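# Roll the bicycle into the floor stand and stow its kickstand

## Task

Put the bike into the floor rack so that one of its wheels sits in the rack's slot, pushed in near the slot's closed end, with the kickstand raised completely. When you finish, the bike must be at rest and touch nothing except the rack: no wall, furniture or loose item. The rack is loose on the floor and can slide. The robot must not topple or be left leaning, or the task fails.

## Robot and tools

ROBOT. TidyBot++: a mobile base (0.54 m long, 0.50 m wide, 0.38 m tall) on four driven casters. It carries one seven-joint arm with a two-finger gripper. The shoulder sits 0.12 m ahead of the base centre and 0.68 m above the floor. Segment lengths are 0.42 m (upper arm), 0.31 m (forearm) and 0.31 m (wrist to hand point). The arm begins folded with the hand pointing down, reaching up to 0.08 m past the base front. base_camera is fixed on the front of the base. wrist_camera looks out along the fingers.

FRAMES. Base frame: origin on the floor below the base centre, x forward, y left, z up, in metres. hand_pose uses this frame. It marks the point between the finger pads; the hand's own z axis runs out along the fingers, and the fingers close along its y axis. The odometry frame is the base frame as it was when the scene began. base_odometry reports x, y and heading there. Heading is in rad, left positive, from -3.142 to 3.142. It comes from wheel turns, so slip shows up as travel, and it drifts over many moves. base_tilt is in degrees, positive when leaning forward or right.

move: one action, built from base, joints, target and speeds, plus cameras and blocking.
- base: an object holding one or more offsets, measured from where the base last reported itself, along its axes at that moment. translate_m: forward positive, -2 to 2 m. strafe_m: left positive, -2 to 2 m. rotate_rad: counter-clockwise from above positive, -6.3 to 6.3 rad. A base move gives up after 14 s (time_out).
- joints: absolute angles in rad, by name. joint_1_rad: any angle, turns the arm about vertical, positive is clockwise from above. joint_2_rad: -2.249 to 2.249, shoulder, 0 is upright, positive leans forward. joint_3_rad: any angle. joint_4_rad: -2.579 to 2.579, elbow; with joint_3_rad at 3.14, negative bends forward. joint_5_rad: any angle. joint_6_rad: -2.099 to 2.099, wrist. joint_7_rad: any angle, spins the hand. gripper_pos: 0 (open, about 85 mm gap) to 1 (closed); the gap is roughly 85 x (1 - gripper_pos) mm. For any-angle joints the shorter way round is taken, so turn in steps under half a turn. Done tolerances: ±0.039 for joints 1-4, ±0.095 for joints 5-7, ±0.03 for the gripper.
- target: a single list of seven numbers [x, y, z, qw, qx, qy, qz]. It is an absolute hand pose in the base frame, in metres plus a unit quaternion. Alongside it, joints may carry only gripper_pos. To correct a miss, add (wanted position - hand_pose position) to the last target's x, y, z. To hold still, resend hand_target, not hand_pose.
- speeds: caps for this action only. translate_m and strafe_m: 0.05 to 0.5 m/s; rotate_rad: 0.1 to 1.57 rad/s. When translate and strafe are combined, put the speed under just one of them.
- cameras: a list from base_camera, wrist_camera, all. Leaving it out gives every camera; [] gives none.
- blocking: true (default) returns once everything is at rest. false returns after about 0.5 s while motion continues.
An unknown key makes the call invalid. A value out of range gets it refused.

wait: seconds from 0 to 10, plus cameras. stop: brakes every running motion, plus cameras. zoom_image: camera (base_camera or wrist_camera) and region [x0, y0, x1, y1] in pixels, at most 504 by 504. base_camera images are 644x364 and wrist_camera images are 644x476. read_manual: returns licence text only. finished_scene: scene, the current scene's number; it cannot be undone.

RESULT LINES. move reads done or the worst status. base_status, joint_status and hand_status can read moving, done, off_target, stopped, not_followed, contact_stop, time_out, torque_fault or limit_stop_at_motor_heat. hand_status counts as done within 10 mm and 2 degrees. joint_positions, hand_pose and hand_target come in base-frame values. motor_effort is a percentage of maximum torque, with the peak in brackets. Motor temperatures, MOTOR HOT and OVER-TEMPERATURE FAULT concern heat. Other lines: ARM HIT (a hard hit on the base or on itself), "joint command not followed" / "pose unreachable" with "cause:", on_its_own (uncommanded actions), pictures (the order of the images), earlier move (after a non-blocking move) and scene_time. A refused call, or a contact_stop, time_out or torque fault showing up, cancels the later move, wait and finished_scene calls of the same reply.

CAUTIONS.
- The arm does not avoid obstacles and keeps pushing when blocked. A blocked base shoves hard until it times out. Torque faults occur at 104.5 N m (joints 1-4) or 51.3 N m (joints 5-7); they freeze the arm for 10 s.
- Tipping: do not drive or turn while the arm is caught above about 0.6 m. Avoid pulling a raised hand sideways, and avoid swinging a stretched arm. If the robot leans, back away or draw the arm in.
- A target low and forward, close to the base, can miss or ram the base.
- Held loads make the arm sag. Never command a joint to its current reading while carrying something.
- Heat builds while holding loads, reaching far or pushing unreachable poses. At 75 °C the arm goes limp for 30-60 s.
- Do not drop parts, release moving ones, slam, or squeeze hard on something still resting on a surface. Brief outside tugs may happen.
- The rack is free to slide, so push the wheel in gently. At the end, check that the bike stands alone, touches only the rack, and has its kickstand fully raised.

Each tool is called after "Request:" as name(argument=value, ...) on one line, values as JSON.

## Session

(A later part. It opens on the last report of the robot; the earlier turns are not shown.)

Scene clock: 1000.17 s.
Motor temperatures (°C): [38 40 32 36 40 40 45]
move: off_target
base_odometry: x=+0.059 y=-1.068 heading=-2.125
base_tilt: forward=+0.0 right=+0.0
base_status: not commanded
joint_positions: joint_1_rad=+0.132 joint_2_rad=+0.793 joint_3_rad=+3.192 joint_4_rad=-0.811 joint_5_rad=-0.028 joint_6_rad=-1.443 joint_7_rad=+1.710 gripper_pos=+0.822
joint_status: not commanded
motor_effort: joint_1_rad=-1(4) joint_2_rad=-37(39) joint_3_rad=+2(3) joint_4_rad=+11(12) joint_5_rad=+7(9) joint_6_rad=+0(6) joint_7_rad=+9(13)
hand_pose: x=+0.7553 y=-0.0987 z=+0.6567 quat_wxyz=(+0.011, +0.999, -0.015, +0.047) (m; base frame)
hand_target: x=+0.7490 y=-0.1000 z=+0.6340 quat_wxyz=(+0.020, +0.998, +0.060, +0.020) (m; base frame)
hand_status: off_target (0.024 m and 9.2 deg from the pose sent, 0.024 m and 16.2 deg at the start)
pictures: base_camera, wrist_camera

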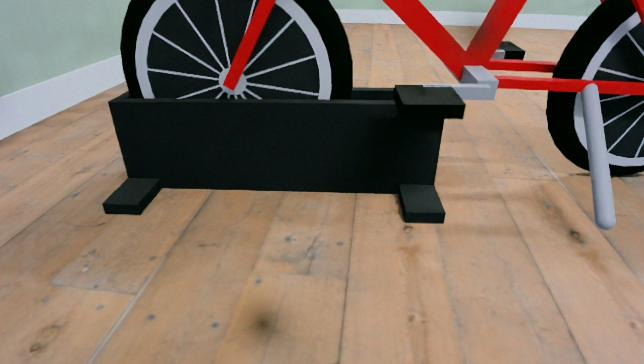

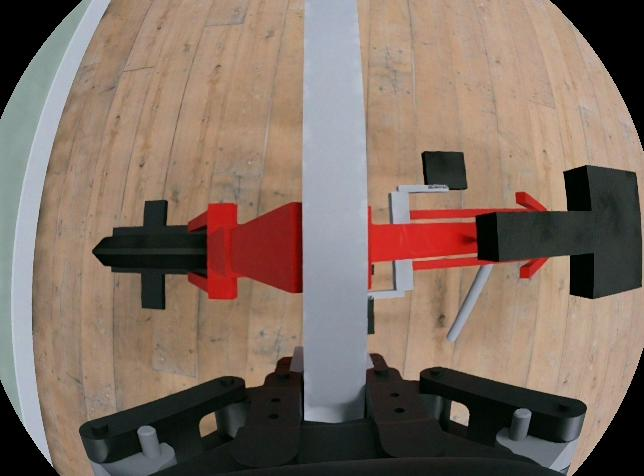

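Request:
move(target=[0.749, -0.108, 0.634, 0.02, 0.9995, 0.025, 0.02])

Request:
move(joints={"gripper_pos": 0.72})

Request:
move(joints={"gripper_pos": 0.55})

Request:
wait(seconds=1)

Scene clock: 1005.90 s.
Motor temperatures (°C): [38 40 32 36 40 40 45]
move: off_target
base_odometry: x=+0.059 y=-1.068 heading=-2.125
base_tilt: forward=-0.1 right=+0.0
base_status: not commanded
joint_positions: joint_1_rad=+0.134 joint_2_rad=+0.794 joint_3_rad=+3.191 joint_4_rad=-0.808 joint_5_rad=-0.028 joint_6_rad=-1.443 joint_7_rad=+1.708 gripper_pos=+0.822
joint_status: not commanded
motor_effort: joint_1_rad=-1(3) joint_2_rad=-35(37) joint_3_rad=+2(4) joint_4_rad=+13(13) joint_5_rad=+6(8) joint_6_rad=+3(4) joint_7_rad=+8(9)
hand_pose: x=+0.7559 y=-0.0986 z=+0.6567 quat_wxyz=(+0.011, +0.999, -0.015, +0.047) (m; base frame)
hand_target: x=+0.7490 y=-0.1080 z=+0.6340 quat_wxyz=(+0.020, +0.999, +0.025, +0.020) (m; base frame)
hand_status: off_target (0.026 m and 5.7 deg from the pose sent, 0.025 m and 5.6 deg at the start)
pictures: base_camera, wrist_camera

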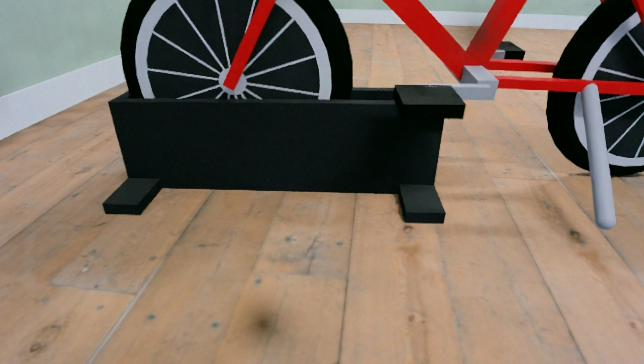

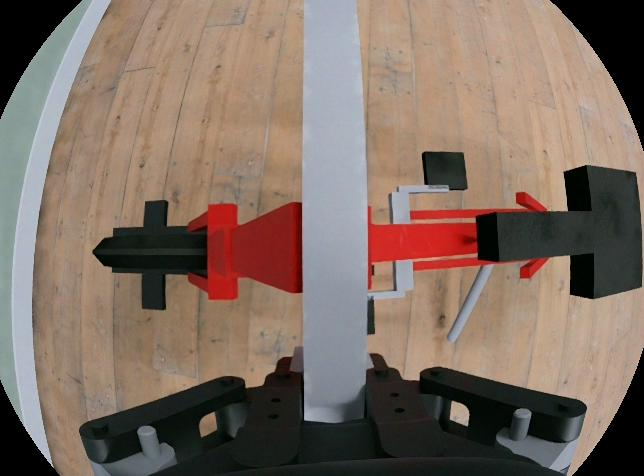

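Scene clock: 1006.67 s.
Motor temperatures (°C): [38 40 32 36 40 40 45]
move: done
base_odometry: x=+0.059 y=-1.068 heading=-2.125
base_tilt: forward=-0.1 right=-0.1
base_status: not commanded
joint_positions: joint_1_rad=+0.132 joint_2_rad=+0.823 joint_3_rad=+3.189 joint_4_rad=-0.808 joint_5_rad=-0.022 joint_6_rad=-1.443 joint_7_rad=+1.746 gripper_pos=+0.720
joint_status: all done
motor_effort: joint_1_rad=+0(5) joint_2_rad=-40(44) joint_3_rad=+2(5) joint_4_rad=+14(16) joint_5_rad=+1(5) joint_6_rad=+1(3) joint_7_rad=+0(8)
hand_pose: x=+0.7549 y=-0.0990 z=+0.6384 quat_wxyz=(+0.012, +0.999, +0.005, +0.032) (m; base frame)
hand_target: x=+0.7490 y=-0.1080 z=+0.6340 quat_wxyz=(+0.020, +0.999, +0.025, +0.020) (m; base frame)
hand_status: not commanded
pictures: base_camera, wrist_camera

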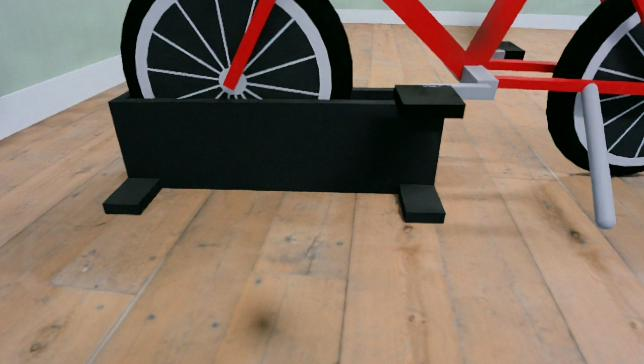

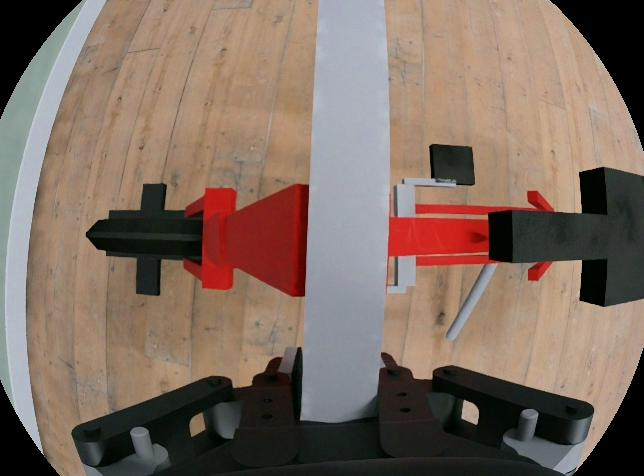

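Scene clock: 1007.27 s.
Motor temperatures (°C): [38 40 32 36 40 40 45]
move: done
base_odometry: x=+0.059 y=-1.068 heading=-2.125
base_tilt: forward=+0.0 right=+0.0
base_status: not commanded
joint_positions: joint_1_rad=+0.133 joint_2_rad=+0.823 joint_3_rad=+3.189 joint_4_rad=-0.808 joint_5_rad=-0.022 joint_6_rad=-1.443 joint_7_rad=+1.746 gripper_pos=+0.550
joint_status: all done
motor_effort: joint_1_rad=-1(2) joint_2_rad=-40(41) joint_3_rad=+2(2) joint_4_rad=+14(15) joint_5_rad=+1(1) joint_6_rad=+0(2) joint_7_rad=+0(0)
hand_pose: x=+0.7548 y=-0.0996 z=+0.6383 quat_wxyz=(+0.012, +0.999, +0.005, +0.032) (m; base frame)
hand_target: x=+0.7490 y=-0.1080 z=+0.6340 quat_wxyz=(+0.020, +0.999, +0.025, +0.020) (m; base frame)
hand_status: not commanded
pictures: base_camera, wrist_camera

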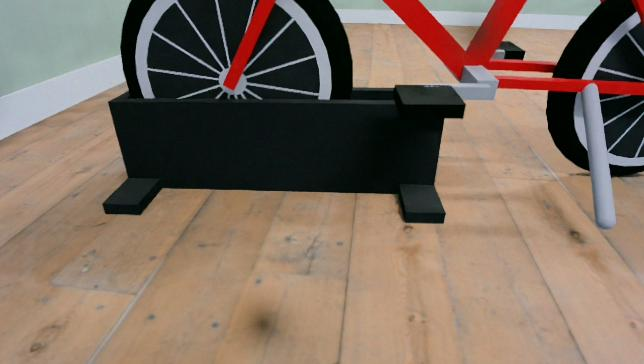

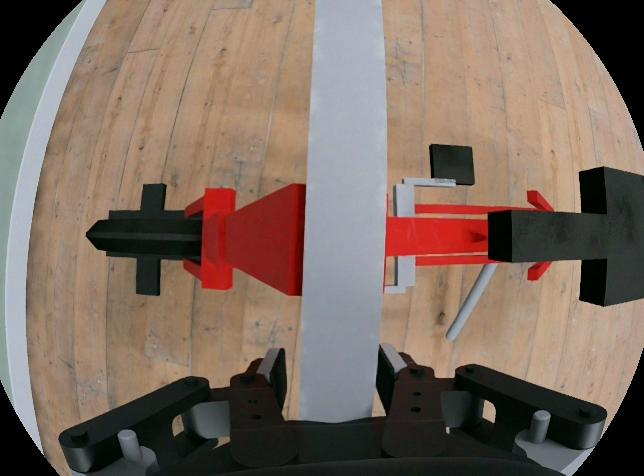

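Scene clock: 1008.27 s.
Motor temperatures (°C): [38 40 32 36 40 40 45]
base_odometry: x=+0.059 y=-1.068 heading=-2.125
base_tilt: forward=+0.0 right=+0.1
base_status: not commanded
joint_positions: joint_1_rad=+0.133 joint_2_rad=+0.823 joint_3_rad=+3.189 joint_4_rad=-0.808 joint_5_rad=-0.022 joint_6_rad=-1.443 joint_7_rad=+1.746 gripper_pos=+0.550
joint_status: all done
motor_effort: joint_1_rad=-1(2) joint_2_rad=-40(41) joint_3_rad=+2(2) joint_4_rad=+14(15) joint_5_rad=+1(1) joint_6_rad=+1(2) joint_7_rad=+0(0)
hand_pose: x=+0.7548 y=-0.0996 z=+0.6383 quat_wxyz=(+0.012, +0.999, +0.005, +0.032) (m; base frame)
hand_target: x=+0.7490 y=-0.1080 z=+0.6340 quat_wxyz=(+0.020, +0.999, +0.025, +0.020) (m; base frame)
hand_status: not commanded
wait: 1.00 s; at rest by 0.27 s
pictures: base_camera, wrist_camera

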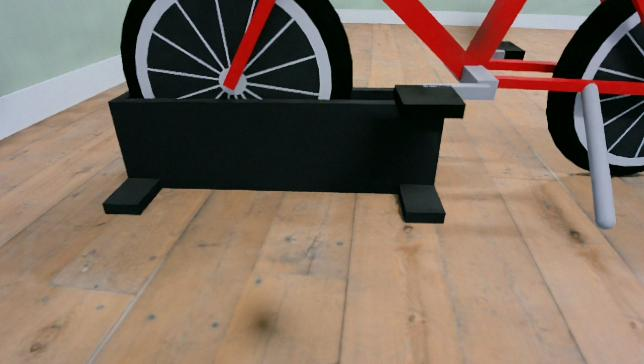

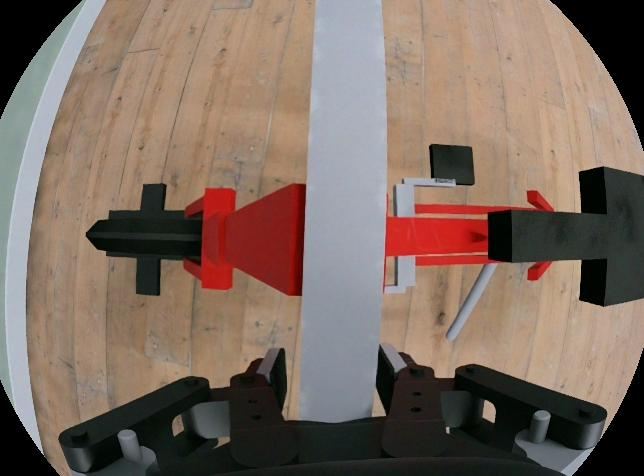

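Request:
move(joints={"gripper_pos": 0.3}, cameras=[])

Request:
move(target=[0.747, -0.108, 0.69, 0.02, 0.9995, 0.025, 0.02])

Request:
move(target=[0.72, -0.108, 0.76, 0.02, 0.9995, 0.025, 0.02])

Scene clock: 1012.13 s.
Motor temperatures (°C): [38 40 32 36 40 40 45]
move: done
base_odometry: x=+0.059 y=-1.068 heading=-2.125
base_tilt: forward=-0.1 right=+0.0
base_status: not commanded
joint_positions: joint_1_rad=+0.133 joint_2_rad=+0.823 joint_3_rad=+3.189 joint_4_rad=-0.808 joint_5_rad=-0.022 joint_6_rad=-1.443 joint_7_rad=+1.746 gripper_pos=+0.300
joint_status: all done
motor_effort: joint_1_rad=-1(1) joint_2_rad=-40(40) joint_3_rad=+2(2) joint_4_rad=+15(15) joint_5_rad=+0(1) joint_6_rad=+1(2) joint_7_rad=+0(0)
hand_pose: x=+0.7548 y=-0.0996 z=+0.6383 quat_wxyz=(+0.012, +0.999, +0.005, +0.032) (m; base frame)
hand_target: x=+0.7490 y=-0.1080 z=+0.6340 quat_wxyz=(+0.020, +0.999, +0.025, +0.020) (m; base frame)
hand_status: not commanded
pictures: none
No camera images: "cameras" was empty.

Scene clock: 1013.23 s.
Motor temperatures (°C): [38 40 32 36 40 40 45]
move: off_target
base_odometry: x=+0.059 y=-1.068 heading=-2.125
base_tilt: forward=-0.1 right=+0.0
base_status: not commanded
joint_positions: joint_1_rad=+0.133 joint_2_rad=+0.831 joint_3_rad=+3.189 joint_4_rad=-0.653 joint_5_rad=-0.022 joint_6_rad=-1.560 joint_7_rad=+1.746 gripper_pos=+0.300
joint_status: not commanded
motor_effort: joint_1_rad=+0(1) joint_2_rad=-43(45) joint_3_rad=+1(2) joint_4_rad=+15(17) joint_5_rad=+0(1) joint_6_rad=+1(2) joint_7_rad=+0(0)
hand_pose: x=+0.7661 y=-0.0997 z=+0.6825 quat_wxyz=(+0.015, +0.999, +0.006, +0.047) (m; base frame)
hand_target: x=+0.7470 y=-0.1080 z=+0.6900 quat_wxyz=(+0.020, +0.999, +0.025, +0.020) (m; base frame)
hand_status: off_target (0.022 m and 3.8 deg from the pose sent, 0.053 m and 2.9 deg at the start)
pictures: base_camera, wrist_camera

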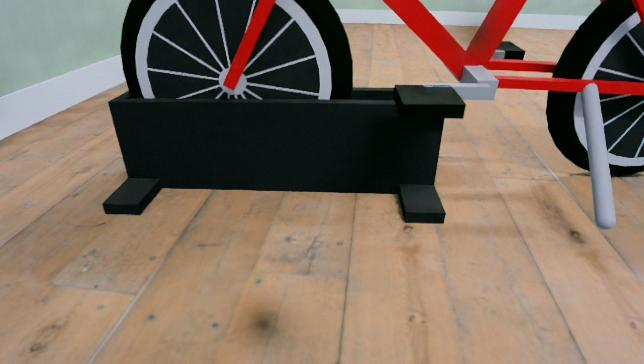

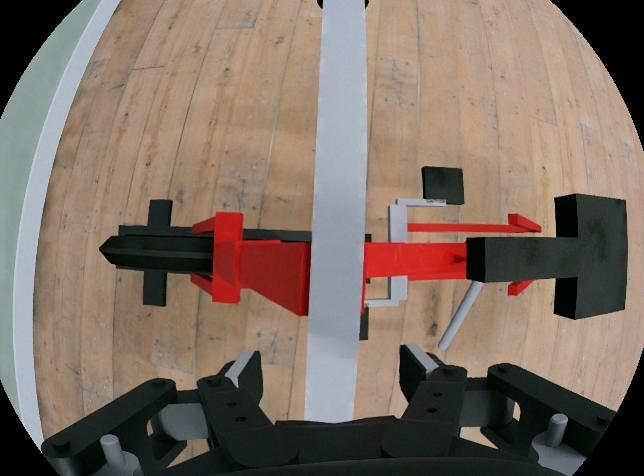

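Scene clock: 1014.50 s.
Motor temperatures (°C): [38 40 32 36 40 40 45]
move: off_target
base_odometry: x=+0.059 y=-1.068 heading=-2.125
base_tilt: forward=-0.1 right=+0.0
base_status: not commanded
joint_positions: joint_1_rad=+0.139 joint_2_rad=+0.783 joint_3_rad=+3.189 joint_4_rad=-0.532 joint_5_rad=-0.022 joint_6_rad=-1.734 joint_7_rad=+1.746 gripper_pos=+0.300
joint_status: not commanded
motor_effort: joint_1_rad=-1(1) joint_2_rad=-41(46) joint_3_rad=+1(2) joint_4_rad=+15(17) joint_5_rad=+0(1) joint_6_rad=+1(2) joint_7_rad=+0(0)
hand_pose: x=+0.7414 y=-0.0980 z=+0.7493 quat_wxyz=(+0.014, +0.999, +0.004, +0.045) (m; base frame)
hand_target: x=+0.7200 y=-0.1080 z=+0.7600 quat_wxyz=(+0.020, +0.999, +0.025, +0.020) (m; base frame)
hand_status: off_target (0.026 m and 3.7 deg from the pose sent, 0.091 m and 3.8 deg at the start)
pictures: base_camera, wrist_camera

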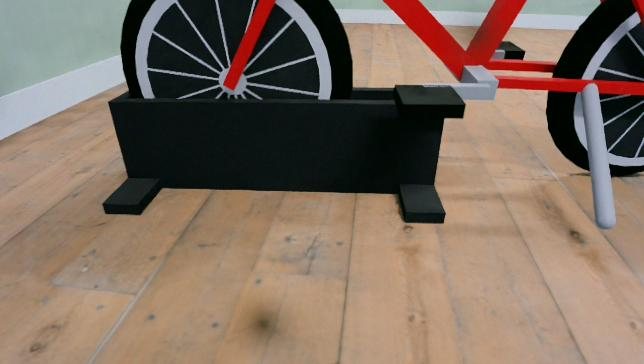

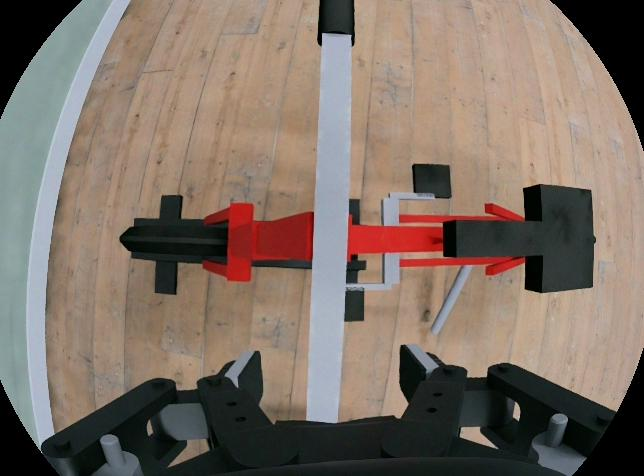

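Request:
move(base={"translate_m": -0.25, "strafe_m": -0.3})

Request:
zoom_image(camera="base_camera", region=[100, 20, 540, 300])

Scene clock: 1021.13 s.
Motor temperatures (°C): [38 41 32 36 40 40 45]
move: done
base_odometry: x=-0.064 y=-0.697 heading=-2.126
base_tilt: forward=+0.0 right=+0.1
base_status: done
joint_positions: joint_1_rad=+0.155 joint_2_rad=+0.783 joint_3_rad=+3.189 joint_4_rad=-0.532 joint_5_rad=-0.022 joint_6_rad=-1.739 joint_7_rad=+1.746 gripper_pos=+0.300
joint_status: not commanded
motor_effort: joint_1_rad=-1(5) joint_2_rad=-41(45) joint_3_rad=+1(3) joint_4_rad=+15(16) joint_5_rad=+0(1) joint_6_rad=+1(2) joint_7_rad=+0(0)
hand_pose: x=+0.7383 y=-0.1076 z=+0.7495 quat_wxyz=(+0.014, +0.999, -0.003, +0.042) (m; base frame)
hand_target: x=+0.7200 y=-0.1080 z=+0.7600 quat_wxyz=(+0.020, +0.999, +0.025, +0.020) (m; base frame)
hand_status: not commanded
pictures: base_camera, wrist_camera

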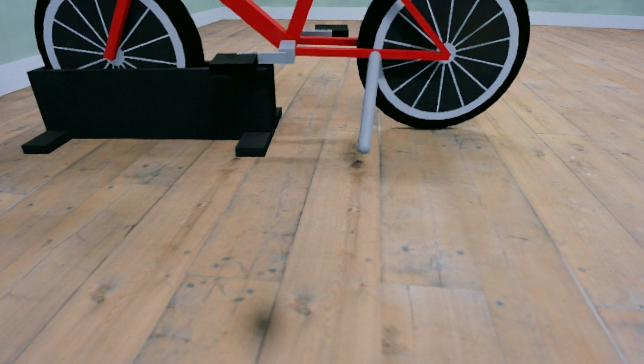

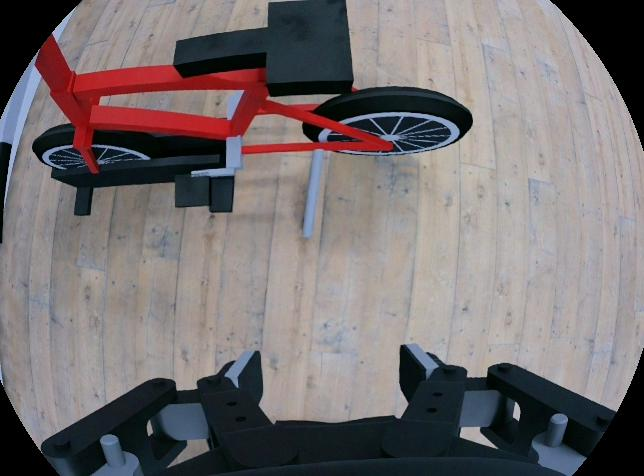

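Scaled by 1.145.

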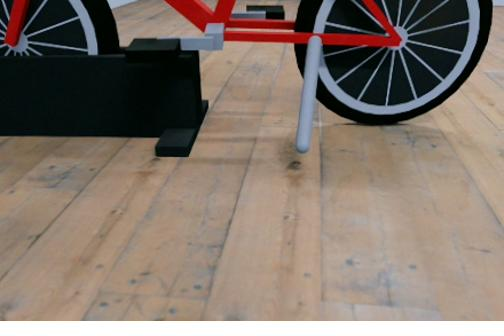

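Request:
move(target=[0.6, 0.0, 0.5, 0.0, 0.96, 0.0, 0.28])

Request:
move(base={"translate_m": 0.12, "strafe_m": -0.12}, joints={"gripper_pos": 1})

Scene clock: 1058.23 s.
Motor temperatures (°C): [38 41 32 36 40 40 45]
move: off_target
base_odometry: x=-0.064 y=-0.697 heading=-2.126
base_tilt: forward=+0.0 right=+0.0
base_status: not commanded
joint_positions: joint_1_rad=+0.017 joint_2_rad=+0.509 joint_3_rad=+3.159 joint_4_rad=-2.247 joint_5_rad=-0.022 joint_6_rad=+0.107 joint_7_rad=+1.644 gripper_pos=+0.300
joint_status: not commanded
motor_effort: joint_1_rad=+0(2) joint_2_rad=-25(41) joint_3_rad=+2(2) joint_4_rad=+7(16) joint_5_rad=+0(1) joint_6_rad=+4(6) joint_7_rad=+0(0)
hand_pose: x=+0.5895 y=-0.0162 z=+0.4835 quat_wxyz=(+0.015, +0.970, +0.010, +0.243) (m; base frame)
hand_target: x=+0.6000 y=+0.0000 z=+0.5000 quat_wxyz=(+0.000, +0.960, +0.000, +0.280) (m; base frame)
hand_status: off_target (0.025 m and 4.8 deg from the pose sent, 0.305 m and 27.7 deg at the start)
pictures: base_camera, wrist_camera

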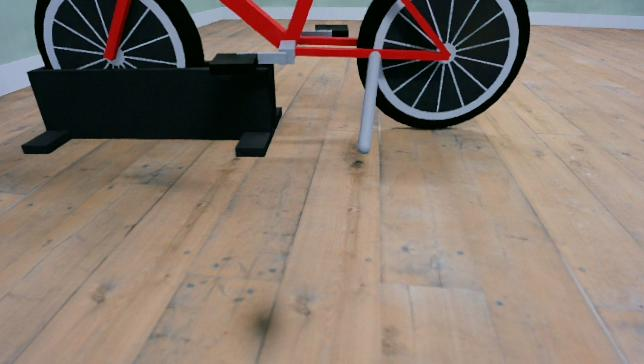

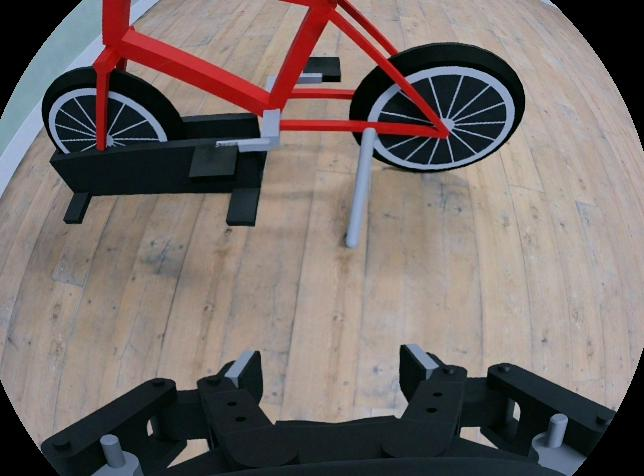

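Scene clock: 1059.73 s.
Motor temperatures (°C): [38 41 32 36 40 40 45]
move: done
base_odometry: x=-0.230 y=-0.736 heading=-2.126
base_tilt: forward=-0.1 right=+0.0
base_status: done
joint_positions: joint_1_rad=+0.011 joint_2_rad=+0.506 joint_3_rad=+3.154 joint_4_rad=-2.250 joint_5_rad=-0.022 joint_6_rad=+0.113 joint_7_rad=+1.643 gripper_pos=+0.999
joint_status: all done
motor_effort: joint_1_rad=-1(2) joint_2_rad=-25(26) joint_3_rad=+1(3) joint_4_rad=+7(9) joint_5_rad=+0(1) joint_6_rad=+4(6) joint_7_rad=+0(0)
hand_pose: x=+0.5897 y=-0.0108 z=+0.4850 quat_wxyz=(+0.013, +0.969, +0.015, +0.246) (m; base frame)
hand_target: x=+0.6000 y=+0.0000 z=+0.5000 quat_wxyz=(+0.000, +0.960, +0.000, +0.280) (m; base frame)
hand_status: not commanded
pictures: base_camera, wrist_camera

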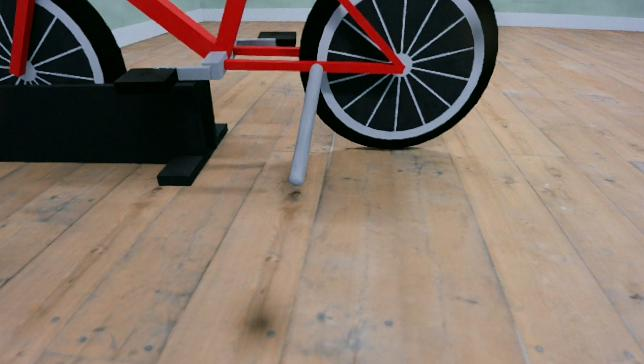

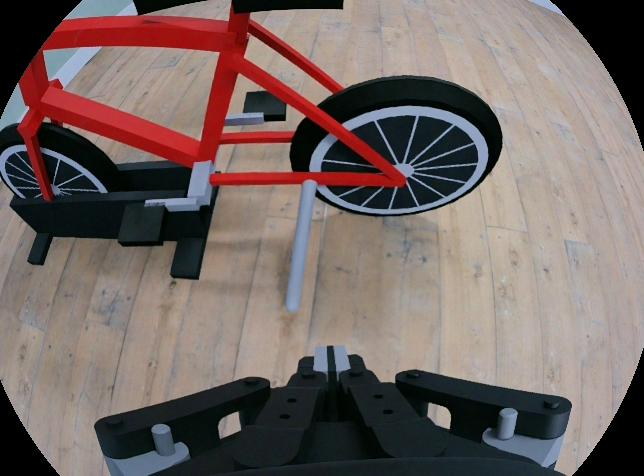

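Request:
move(target=[0.73, 0.08, 0.18, 0.0, 0.899, 0.0, 0.438])

Scene clock: 1065.77 s.
Motor temperatures (°C): [38 41 32 36 40 40 45]
move: off_target
base_odometry: x=-0.230 y=-0.736 heading=-2.126
base_tilt: forward=+0.0 right=+0.0
base_status: not commanded
joint_positions: joint_1_rad=-0.249 joint_2_rad=+1.561 joint_3_rad=+3.181 joint_4_rad=-1.749 joint_5_rad=-0.127 joint_6_rad=+0.961 joint_7_rad=+1.539 gripper_pos=+0.999
joint_status: not commanded
motor_effort: joint_1_rad=+0(2) joint_2_rad=-37(39) joint_3_rad=+2(3) joint_4_rad=+0(9) joint_5_rad=+0(1) joint_6_rad=+7(8) joint_7_rad=+0(0)
hand_pose: x=+0.7014 y=+0.0949 z=+0.1592 quat_wxyz=(-0.002, +0.919, +0.054, +0.390) (m; base frame)
hand_target: x=+0.7300 y=+0.0800 z=+0.1800 quat_wxyz=(+0.000, +0.899, +0.000, +0.438) (m; base frame)
hand_status: off_target (0.038 m and 8.6 deg from the pose sent, 0.348 m and 23.6 deg at the start)
pictures: base_camera, wrist_camera

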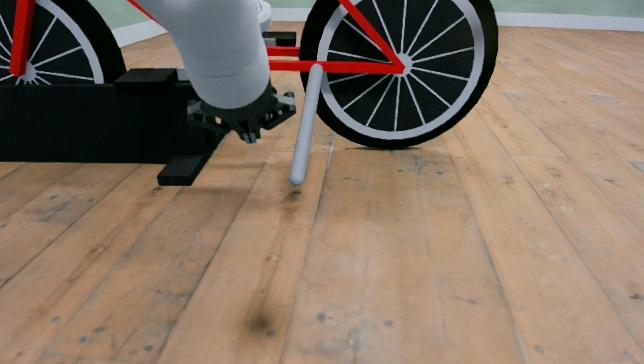

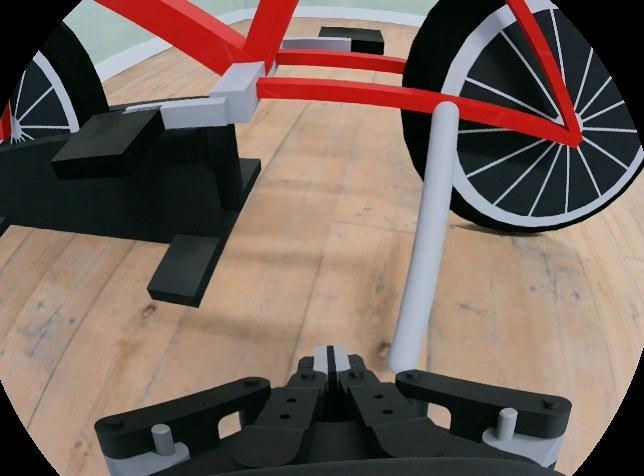

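Request:
move(target=[0.79, 0.07, 0.14, 0.0, 0.899, -0.03, 0.438])

Request:
move(target=[0.84, 0.06, 0.1, 0.0, 0.899, -0.03, 0.438])

Scene clock: 1070.03 s.
Motor temperatures (°C): [38 41 32 36 40 40 45]
move: off_target
base_odometry: x=-0.230 y=-0.736 heading=-2.126
base_tilt: forward=+0.0 right=+0.0
base_status: not commanded
joint_positions: joint_1_rad=-0.236 joint_2_rad=+1.644 joint_3_rad=+3.189 joint_4_rad=-1.469 joint_5_rad=-0.155 joint_6_rad=+0.915 joint_7_rad=+1.539 gripper_pos=+0.999
joint_status: not commanded
motor_effort: joint_1_rad=+0(1) joint_2_rad=-40(41) joint_3_rad=+2(3) joint_4_rad=+4(5) joint_5_rad=+0(0) joint_6_rad=+7(8) joint_7_rad=+0(0)
hand_pose: x=+0.7924 y=+0.1007 z=+0.1560 quat_wxyz=(-0.008, +0.888, +0.033, +0.458) (m; base frame)
hand_target: x=+0.7900 y=+0.0700 z=+0.1400 quat_wxyz=(+0.000, +0.899, -0.030, +0.438) (m; base frame)
hand_status: off_target (0.035 m and 7.7 deg from the pose sent, 0.094 m and 11.4 deg at the start)
pictures: base_camera, wrist_camera

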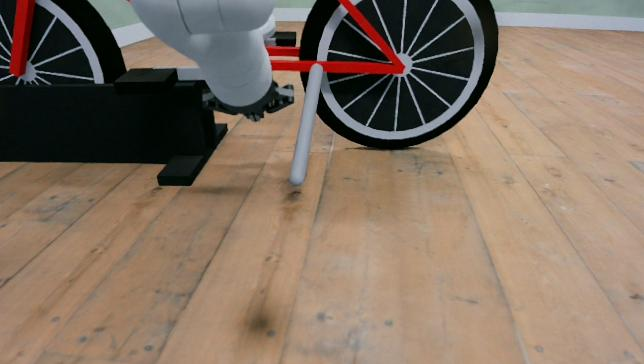

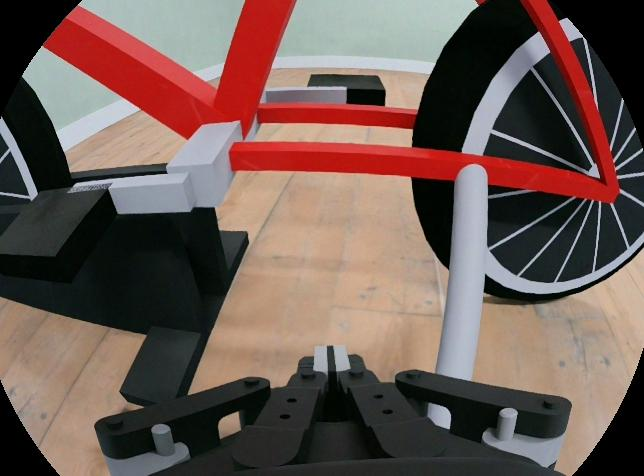

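Scene clock: 1071.40 s.
Motor temperatures (°C): [38 41 32 36 40 40 45]
move: off_target
base_odometry: x=-0.230 y=-0.736 heading=-2.126
base_tilt: forward=-0.1 right=+0.0
base_status: not commanded
joint_positions: joint_1_rad=-0.194 joint_2_rad=+1.758 joint_3_rad=+3.200 joint_4_rad=-1.181 joint_5_rad=-0.155 joint_6_rad=+0.750 joint_7_rad=+1.539 gripper_pos=+0.999
joint_status: not commanded
motor_effort: joint_1_rad=-1(2) joint_2_rad=-43(43) joint_3_rad=+2(3) joint_4_rad=+6(7) joint_5_rad=+0(1) joint_6_rad=+7(9) joint_7_rad=+0(0)
hand_pose: x=+0.8442 y=+0.0856 z=+0.1162 quat_wxyz=(-0.008, +0.887, +0.015, +0.461) (m; base frame)
hand_target: x=+0.8400 y=+0.0600 z=+0.1000 quat_wxyz=(+0.000, +0.899, -0.030, +0.438) (m; base frame)
hand_status: off_target (0.031 m and 6.1 deg from the pose sent, 0.084 m and 7.7 deg at the start)
pictures: base_camera, wrist_camera

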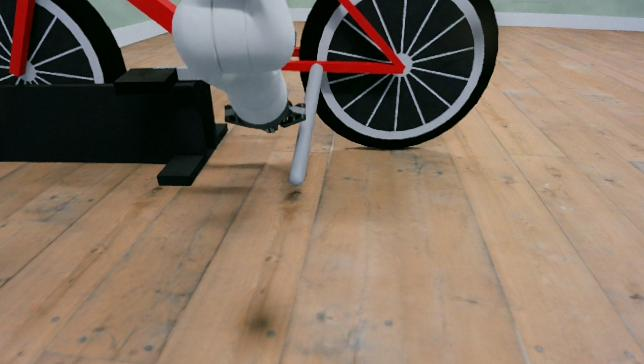

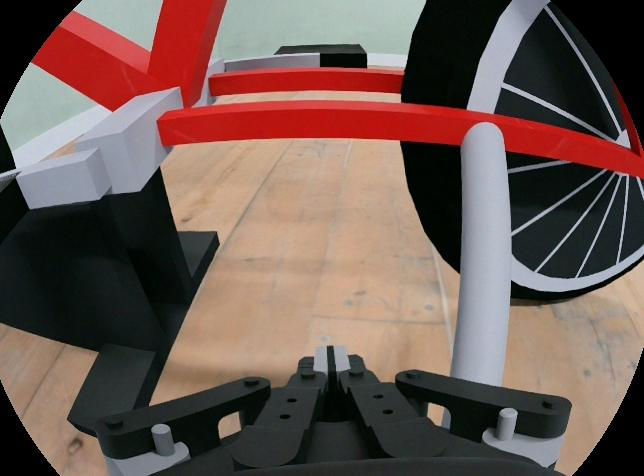

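Request:
move(target=[0.82, 0.05, 0.07, 0.0, 0.9205, -0.02, 0.391])

Scene clock: 1076.77 s.
Motor temperatures (°C): [38 41 32 36 40 40 45]
move: off_target
base_odometry: x=-0.230 y=-0.736 heading=-2.126
base_tilt: forward=-0.1 right=+0.1
base_status: not commanded
joint_positions: joint_1_rad=-0.165 joint_2_rad=+1.767 joint_3_rad=+3.200 joint_4_rad=-1.158 joint_5_rad=-0.154 joint_6_rad=+0.644 joint_7_rad=+1.539 gripper_pos=+0.999
joint_status: not commanded
motor_effort: joint_1_rad=+2(5) joint_2_rad=-39(42) joint_3_rad=+3(5) joint_4_rad=+7(8) joint_5_rad=+0(3) joint_6_rad=+6(8) joint_7_rad=+0(0)
hand_pose: x=+0.8328 y=+0.0648 z=+0.0912 quat_wxyz=(-0.001, +0.908, +0.002, +0.420) (m; base frame)
hand_target: x=+0.8200 y=+0.0500 z=+0.0700 quat_wxyz=(+0.000, +0.920, -0.020, +0.391) (m; base frame)
hand_status: off_target (0.029 m and 4.4 deg from the pose sent, 0.063 m and 9.8 deg at the start)
pictures: base_camera, wrist_camera

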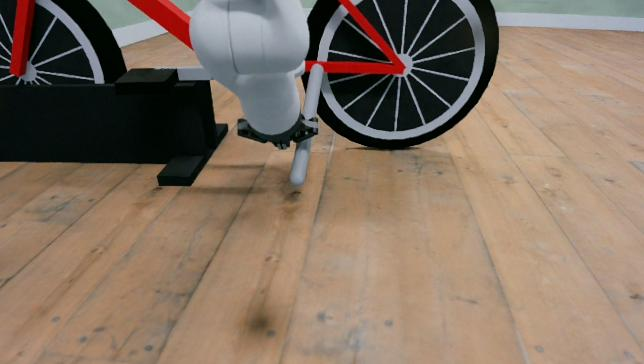

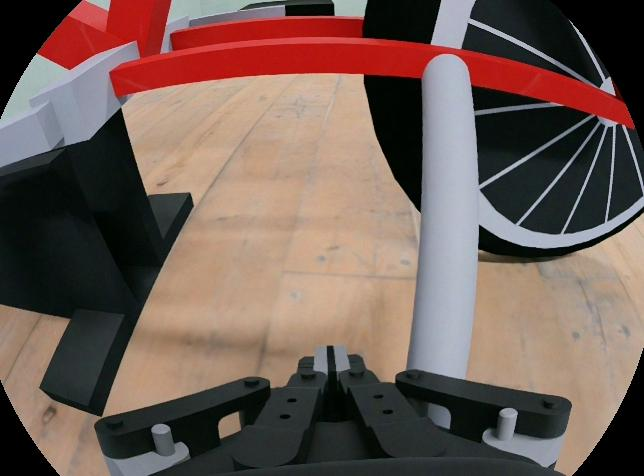

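Request:
move(target=[0.813, 0.02, 0.048, 0.0, 0.9272, -0.01, 0.3746])

Scene clock: 1087.37 s.
Motor temperatures (°C): [38 41 32 36 40 40 45]
move: off_target
base_odometry: x=-0.229 y=-0.736 heading=-2.126
base_tilt: forward=-0.1 right=+0.1
base_status: not commanded
joint_positions: joint_1_rad=-0.125 joint_2_rad=+1.785 joint_3_rad=+3.167 joint_4_rad=-1.115 joint_5_rad=-0.103 joint_6_rad=+0.619 joint_7_rad=+1.539 gripper_pos=+0.999
joint_status: not commanded
motor_effort: joint_1_rad=+8(13) joint_2_rad=-38(39) joint_3_rad=+6(8) joint_4_rad=+6(15) joint_5_rad=-2(3) joint_6_rad=+5(6) joint_7_rad=+0(0)
hand_pose: x=+0.8384 y=+0.0618 z=+0.0841 quat_wxyz=(-0.013, +0.909, -0.001, +0.418) (m; base frame)
hand_target: x=+0.8130 y=+0.0200 z=+0.0480 quat_wxyz=(+0.000, +0.927, -0.010, +0.375) (m; base frame)
hand_status: off_target (0.061 m and 5.7 deg from the pose sent, 0.065 m and 5.8 deg at the start)
pictures: base_camera, wrist_camera

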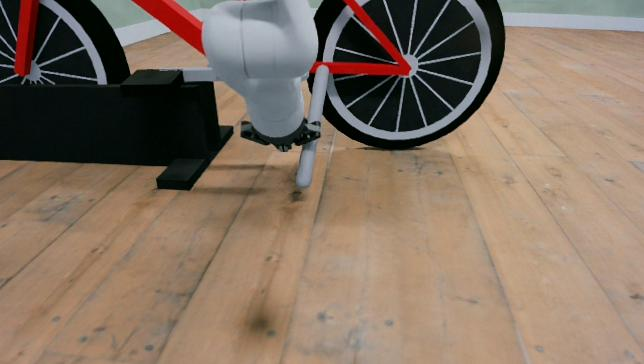

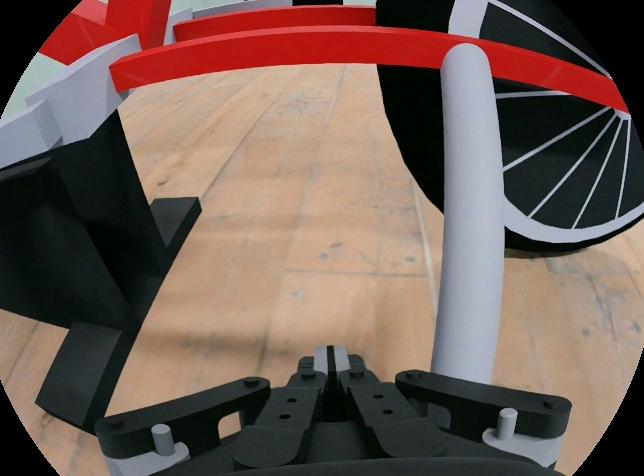

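Request:
move(target=[0.77, 0.06, 0.12, -0.0, 0.9272, -0.0, 0.3746], cameras=[])

Request:
move(target=[0.765, -0.01, 0.13, -0.026, 0.925, -0.065, 0.374], joints={"gripper_pos": 0.2})

Scene clock: 1111.13 s.
Motor temperatures (°C): [38 41 32 36 40 40 45]
move: off_target
base_odometry: x=-0.229 y=-0.736 heading=-2.126
base_tilt: forward=+0.0 right=+0.0
base_status: not commanded
joint_positions: joint_1_rad=-0.157 joint_2_rad=+1.651 joint_3_rad=+3.176 joint_4_rad=-1.429 joint_5_rad=-0.103 joint_6_rad=+0.631 joint_7_rad=+1.539 gripper_pos=+0.999
joint_status: not commanded
motor_effort: joint_1_rad=-1(9) joint_2_rad=-40(41) joint_3_rad=+2(7) joint_4_rad=+3(7) joint_5_rad=+0(3) joint_6_rad=+5(7) joint_7_rad=+0(0)
hand_pose: x=+0.7533 y=+0.0643 z=+0.0952 quat_wxyz=(-0.002, +0.940, +0.017, +0.341) (m; base frame)
hand_target: x=+0.7700 y=+0.0600 z=+0.1200 quat_wxyz=(+0.000, +0.927, +0.000, +0.375) (m; base frame)
hand_status: off_target (0.030 m and 4.5 deg from the pose sent, 0.077 m and 5.6 deg at the start)
pictures: none
No camera images: "cameras" was empty.

Scene clock: 1112.63 s.
Motor temperatures (°C): [38 41 32 36 40 40 45]
move: off_target
base_odometry: x=-0.229 y=-0.736 heading=-2.126
base_tilt: forward=+0.0 right=+0.1
base_status: not commanded
joint_positions: joint_1_rad=+0.047 joint_2_rad=+1.631 joint_3_rad=+3.131 joint_4_rad=-1.480 joint_5_rad=-0.047 joint_6_rad=+0.662 joint_7_rad=+1.539 gripper_pos=+0.200
joint_status: all done
motor_effort: joint_1_rad=+0(4) joint_2_rad=-40(40) joint_3_rad=+0(3) joint_4_rad=+3(5) joint_5_rad=+0(1) joint_6_rad=+6(7) joint_7_rad=+0(0)
hand_pose: x=+0.7461 y=-0.0315 z=+0.1025 quat_wxyz=(+0.005, +0.939, -0.062, +0.339) (m; base frame)
hand_target: x=+0.7650 y=-0.0100 z=+0.1300 quat_wxyz=(-0.026, +0.925, -0.065, +0.374) (m; base frame)
hand_status: off_target (0.040 m and 5.6 deg from the pose sent, 0.083 m and 10.6 deg at the start)
pictures: base_camera, wrist_camera

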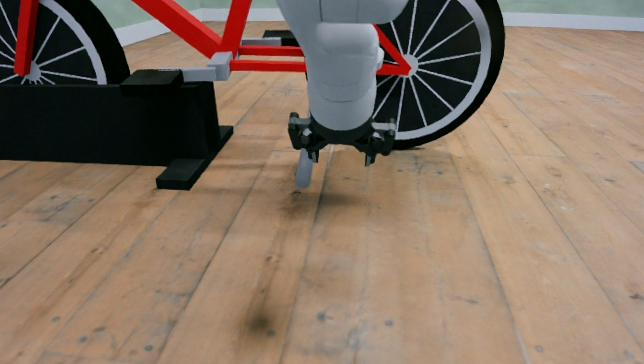

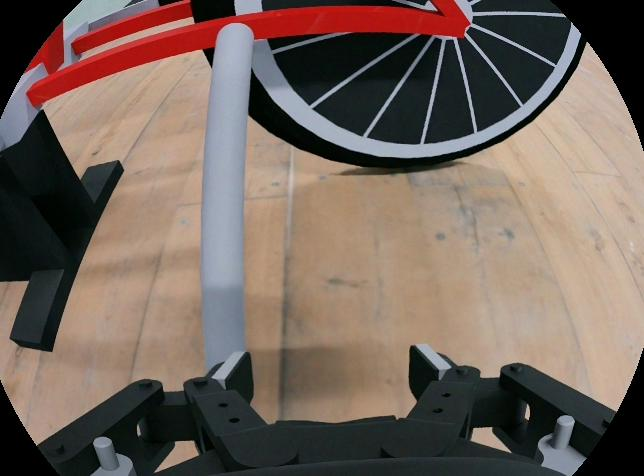

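Request:
move(target=[0.785, 0.025, 0.16, -0.026, 0.925, -0.065, 0.374], joints={"gripper_pos": 0.0})

Scene clock: 1118.33 s.
Motor temperatures (°C): [38 41 32 36 40 40 45]
move: off_target
base_odometry: x=-0.229 y=-0.736 heading=-2.126
base_tilt: forward=+0.0 right=+0.0
base_status: not commanded
joint_positions: joint_1_rad=-0.050 joint_2_rad=+1.546 joint_3_rad=+3.131 joint_4_rad=-1.489 joint_5_rad=-0.048 joint_6_rad=+0.662 joint_7_rad=+1.526 gripper_pos=+0.000
joint_status: all done
motor_effort: joint_1_rad=+0(3) joint_2_rad=-41(42) joint_3_rad=+1(3) joint_4_rad=+4(6) joint_5_rad=+0(1) joint_6_rad=+6(7) joint_7_rad=+0(0)
hand_pose: x=+0.7888 y=+0.0315 z=+0.1561 quat_wxyz=(-0.016, +0.927, -0.022, +0.375) (m; base frame)
hand_target: x=+0.7850 y=+0.0250 z=+0.1600 quat_wxyz=(-0.026, +0.925, -0.065, +0.374) (m; base frame)
hand_status: off_target (0.008 m and 5.0 deg from the pose sent, 0.090 m and 5.6 deg at the start)
pictures: base_camera, wrist_camera

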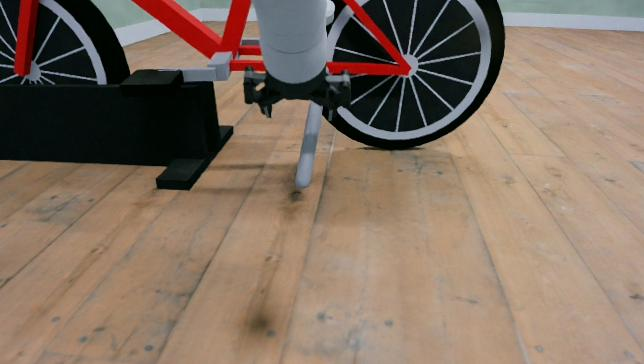

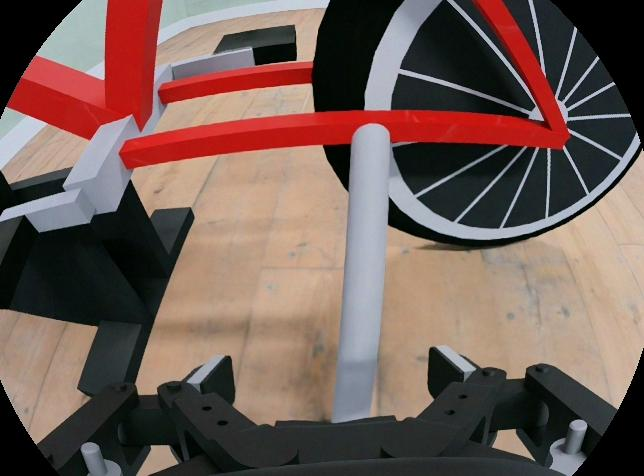

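Request:
move(target=[0.82, 0.012, 0.13, -0.026, 0.925, -0.065, 0.374], cameras=["wrist_camera"])

Request:
move(target=[0.842, 0.01, 0.108, -0.026, 0.925, -0.065, 0.374])

Scene clock: 1123.80 s.
Motor temperatures (°C): [38 41 32 36 40 40 45]
move: off_target
base_odometry: x=-0.229 y=-0.736 heading=-2.126
base_tilt: forward=+0.0 right=+0.0
base_status: not commanded
joint_positions: joint_1_rad=-0.020 joint_2_rad=+1.608 joint_3_rad=+3.131 joint_4_rad=-1.339 joint_5_rad=-0.048 joint_6_rad=+0.630 joint_7_rad=+1.526 gripper_pos=+0.000
joint_status: not commanded
motor_effort: joint_1_rad=-1(2) joint_2_rad=-43(43) joint_3_rad=+1(2) joint_4_rad=+6(7) joint_5_rad=+0(1) joint_6_rad=+7(8) joint_7_rad=+0(0)
hand_pose: x=+0.8283 y=+0.0125 z=+0.1462 quat_wxyz=(-0.013, +0.916, -0.037, +0.400) (m; base frame)
hand_target: x=+0.8200 y=+0.0120 z=+0.1300 quat_wxyz=(-0.026, +0.925, -0.065, +0.374) (m; base frame)
hand_status: off_target (0.018 m and 4.8 deg from the pose sent, 0.045 m and 5.0 deg at the start)
pictures: wrist_camera

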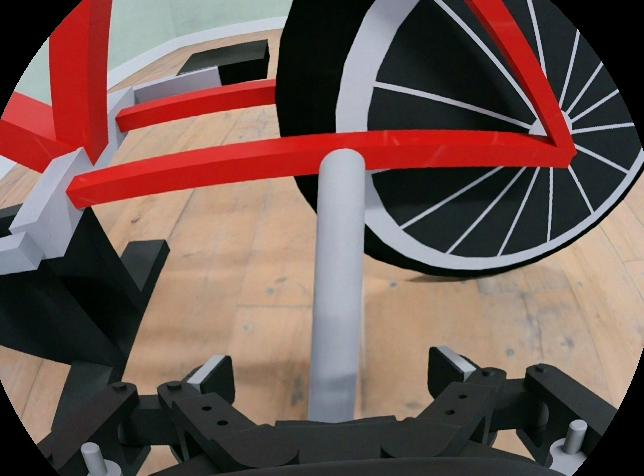

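Scene clock: 1124.87 s.
Motor temperatures (°C): [38 41 32 36 40 40 45]
move: off_target
base_odometry: x=-0.229 y=-0.736 heading=-2.126
base_tilt: forward=+0.0 right=+0.0
base_status: not commanded
joint_positions: joint_1_rad=-0.020 joint_2_rad=+1.677 joint_3_rad=+3.131 joint_4_rad=-1.193 joint_5_rad=-0.048 joint_6_rad=+0.554 joint_7_rad=+1.526 gripper_pos=+0.000
joint_status: not commanded
motor_effort: joint_1_rad=-1(1) joint_2_rad=-43(44) joint_3_rad=+1(1) joint_4_rad=+7(8) joint_5_rad=+0(1) joint_6_rad=+7(8) joint_7_rad=+0(0)
hand_pose: x=+0.8503 y=+0.0135 z=+0.1234 quat_wxyz=(-0.014, +0.915, -0.037, +0.401) (m; base frame)
hand_target: x=+0.8420 y=+0.0100 z=+0.1080 quat_wxyz=(-0.026, +0.925, -0.065, +0.374) (m; base frame)
hand_status: off_target (0.018 m and 4.7 deg from the pose sent, 0.041 m and 4.8 deg at the start)
pictures: base_camera, wrist_camera

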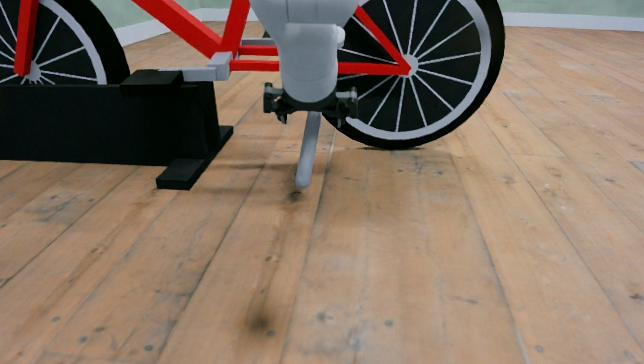

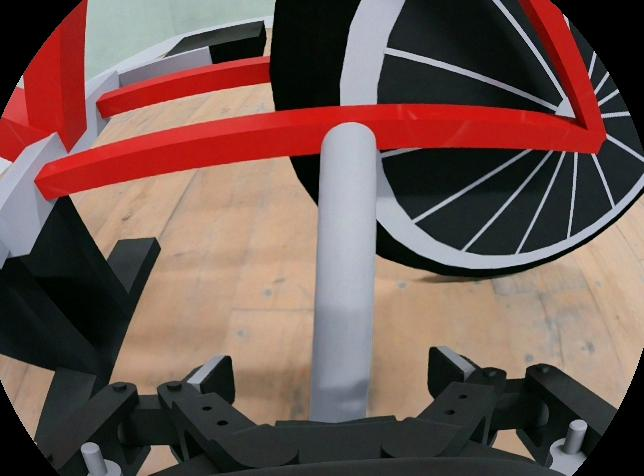

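Request:
move(target=[0.842, 0.009, 0.077, -0.026, 0.925, -0.065, 0.374])

Scene clock: 1133.30 s.
Motor temperatures (°C): [38 41 32 36 40 40 45]
move: off_target
base_odometry: x=-0.229 y=-0.736 heading=-2.126
base_tilt: forward=+0.0 right=+0.1
base_status: not commanded
joint_positions: joint_1_rad=-0.020 joint_2_rad=+1.762 joint_3_rad=+3.131 joint_4_rad=-1.095 joint_5_rad=-0.048 joint_6_rad=+0.533 joint_7_rad=+1.526 gripper_pos=+0.000
joint_status: not commanded
motor_effort: joint_1_rad=-1(1) joint_2_rad=-43(45) joint_3_rad=+0(1) joint_4_rad=+7(9) joint_5_rad=+0(1) joint_6_rad=+7(8) joint_7_rad=+0(0)
hand_pose: x=+0.8471 y=+0.0133 z=+0.0872 quat_wxyz=(-0.014, +0.917, -0.038, +0.397) (m; base frame)
hand_target: x=+0.8420 y=+0.0090 z=+0.0770 quat_wxyz=(-0.026, +0.925, -0.065, +0.374) (m; base frame)
hand_status: off_target (0.012 m and 4.4 deg from the pose sent, 0.047 m and 4.7 deg at the start)
pictures: base_camera, wrist_camera

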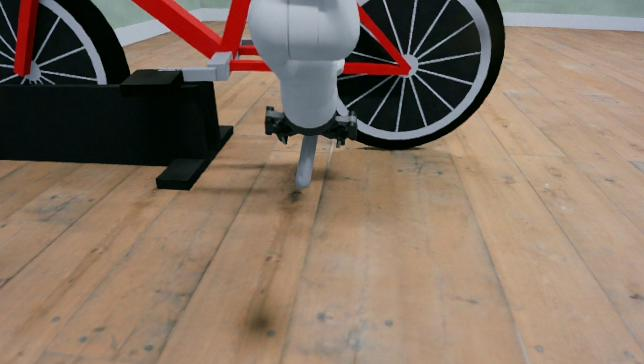

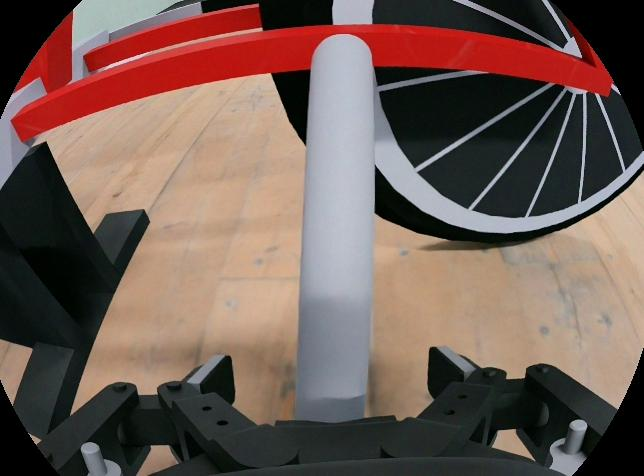

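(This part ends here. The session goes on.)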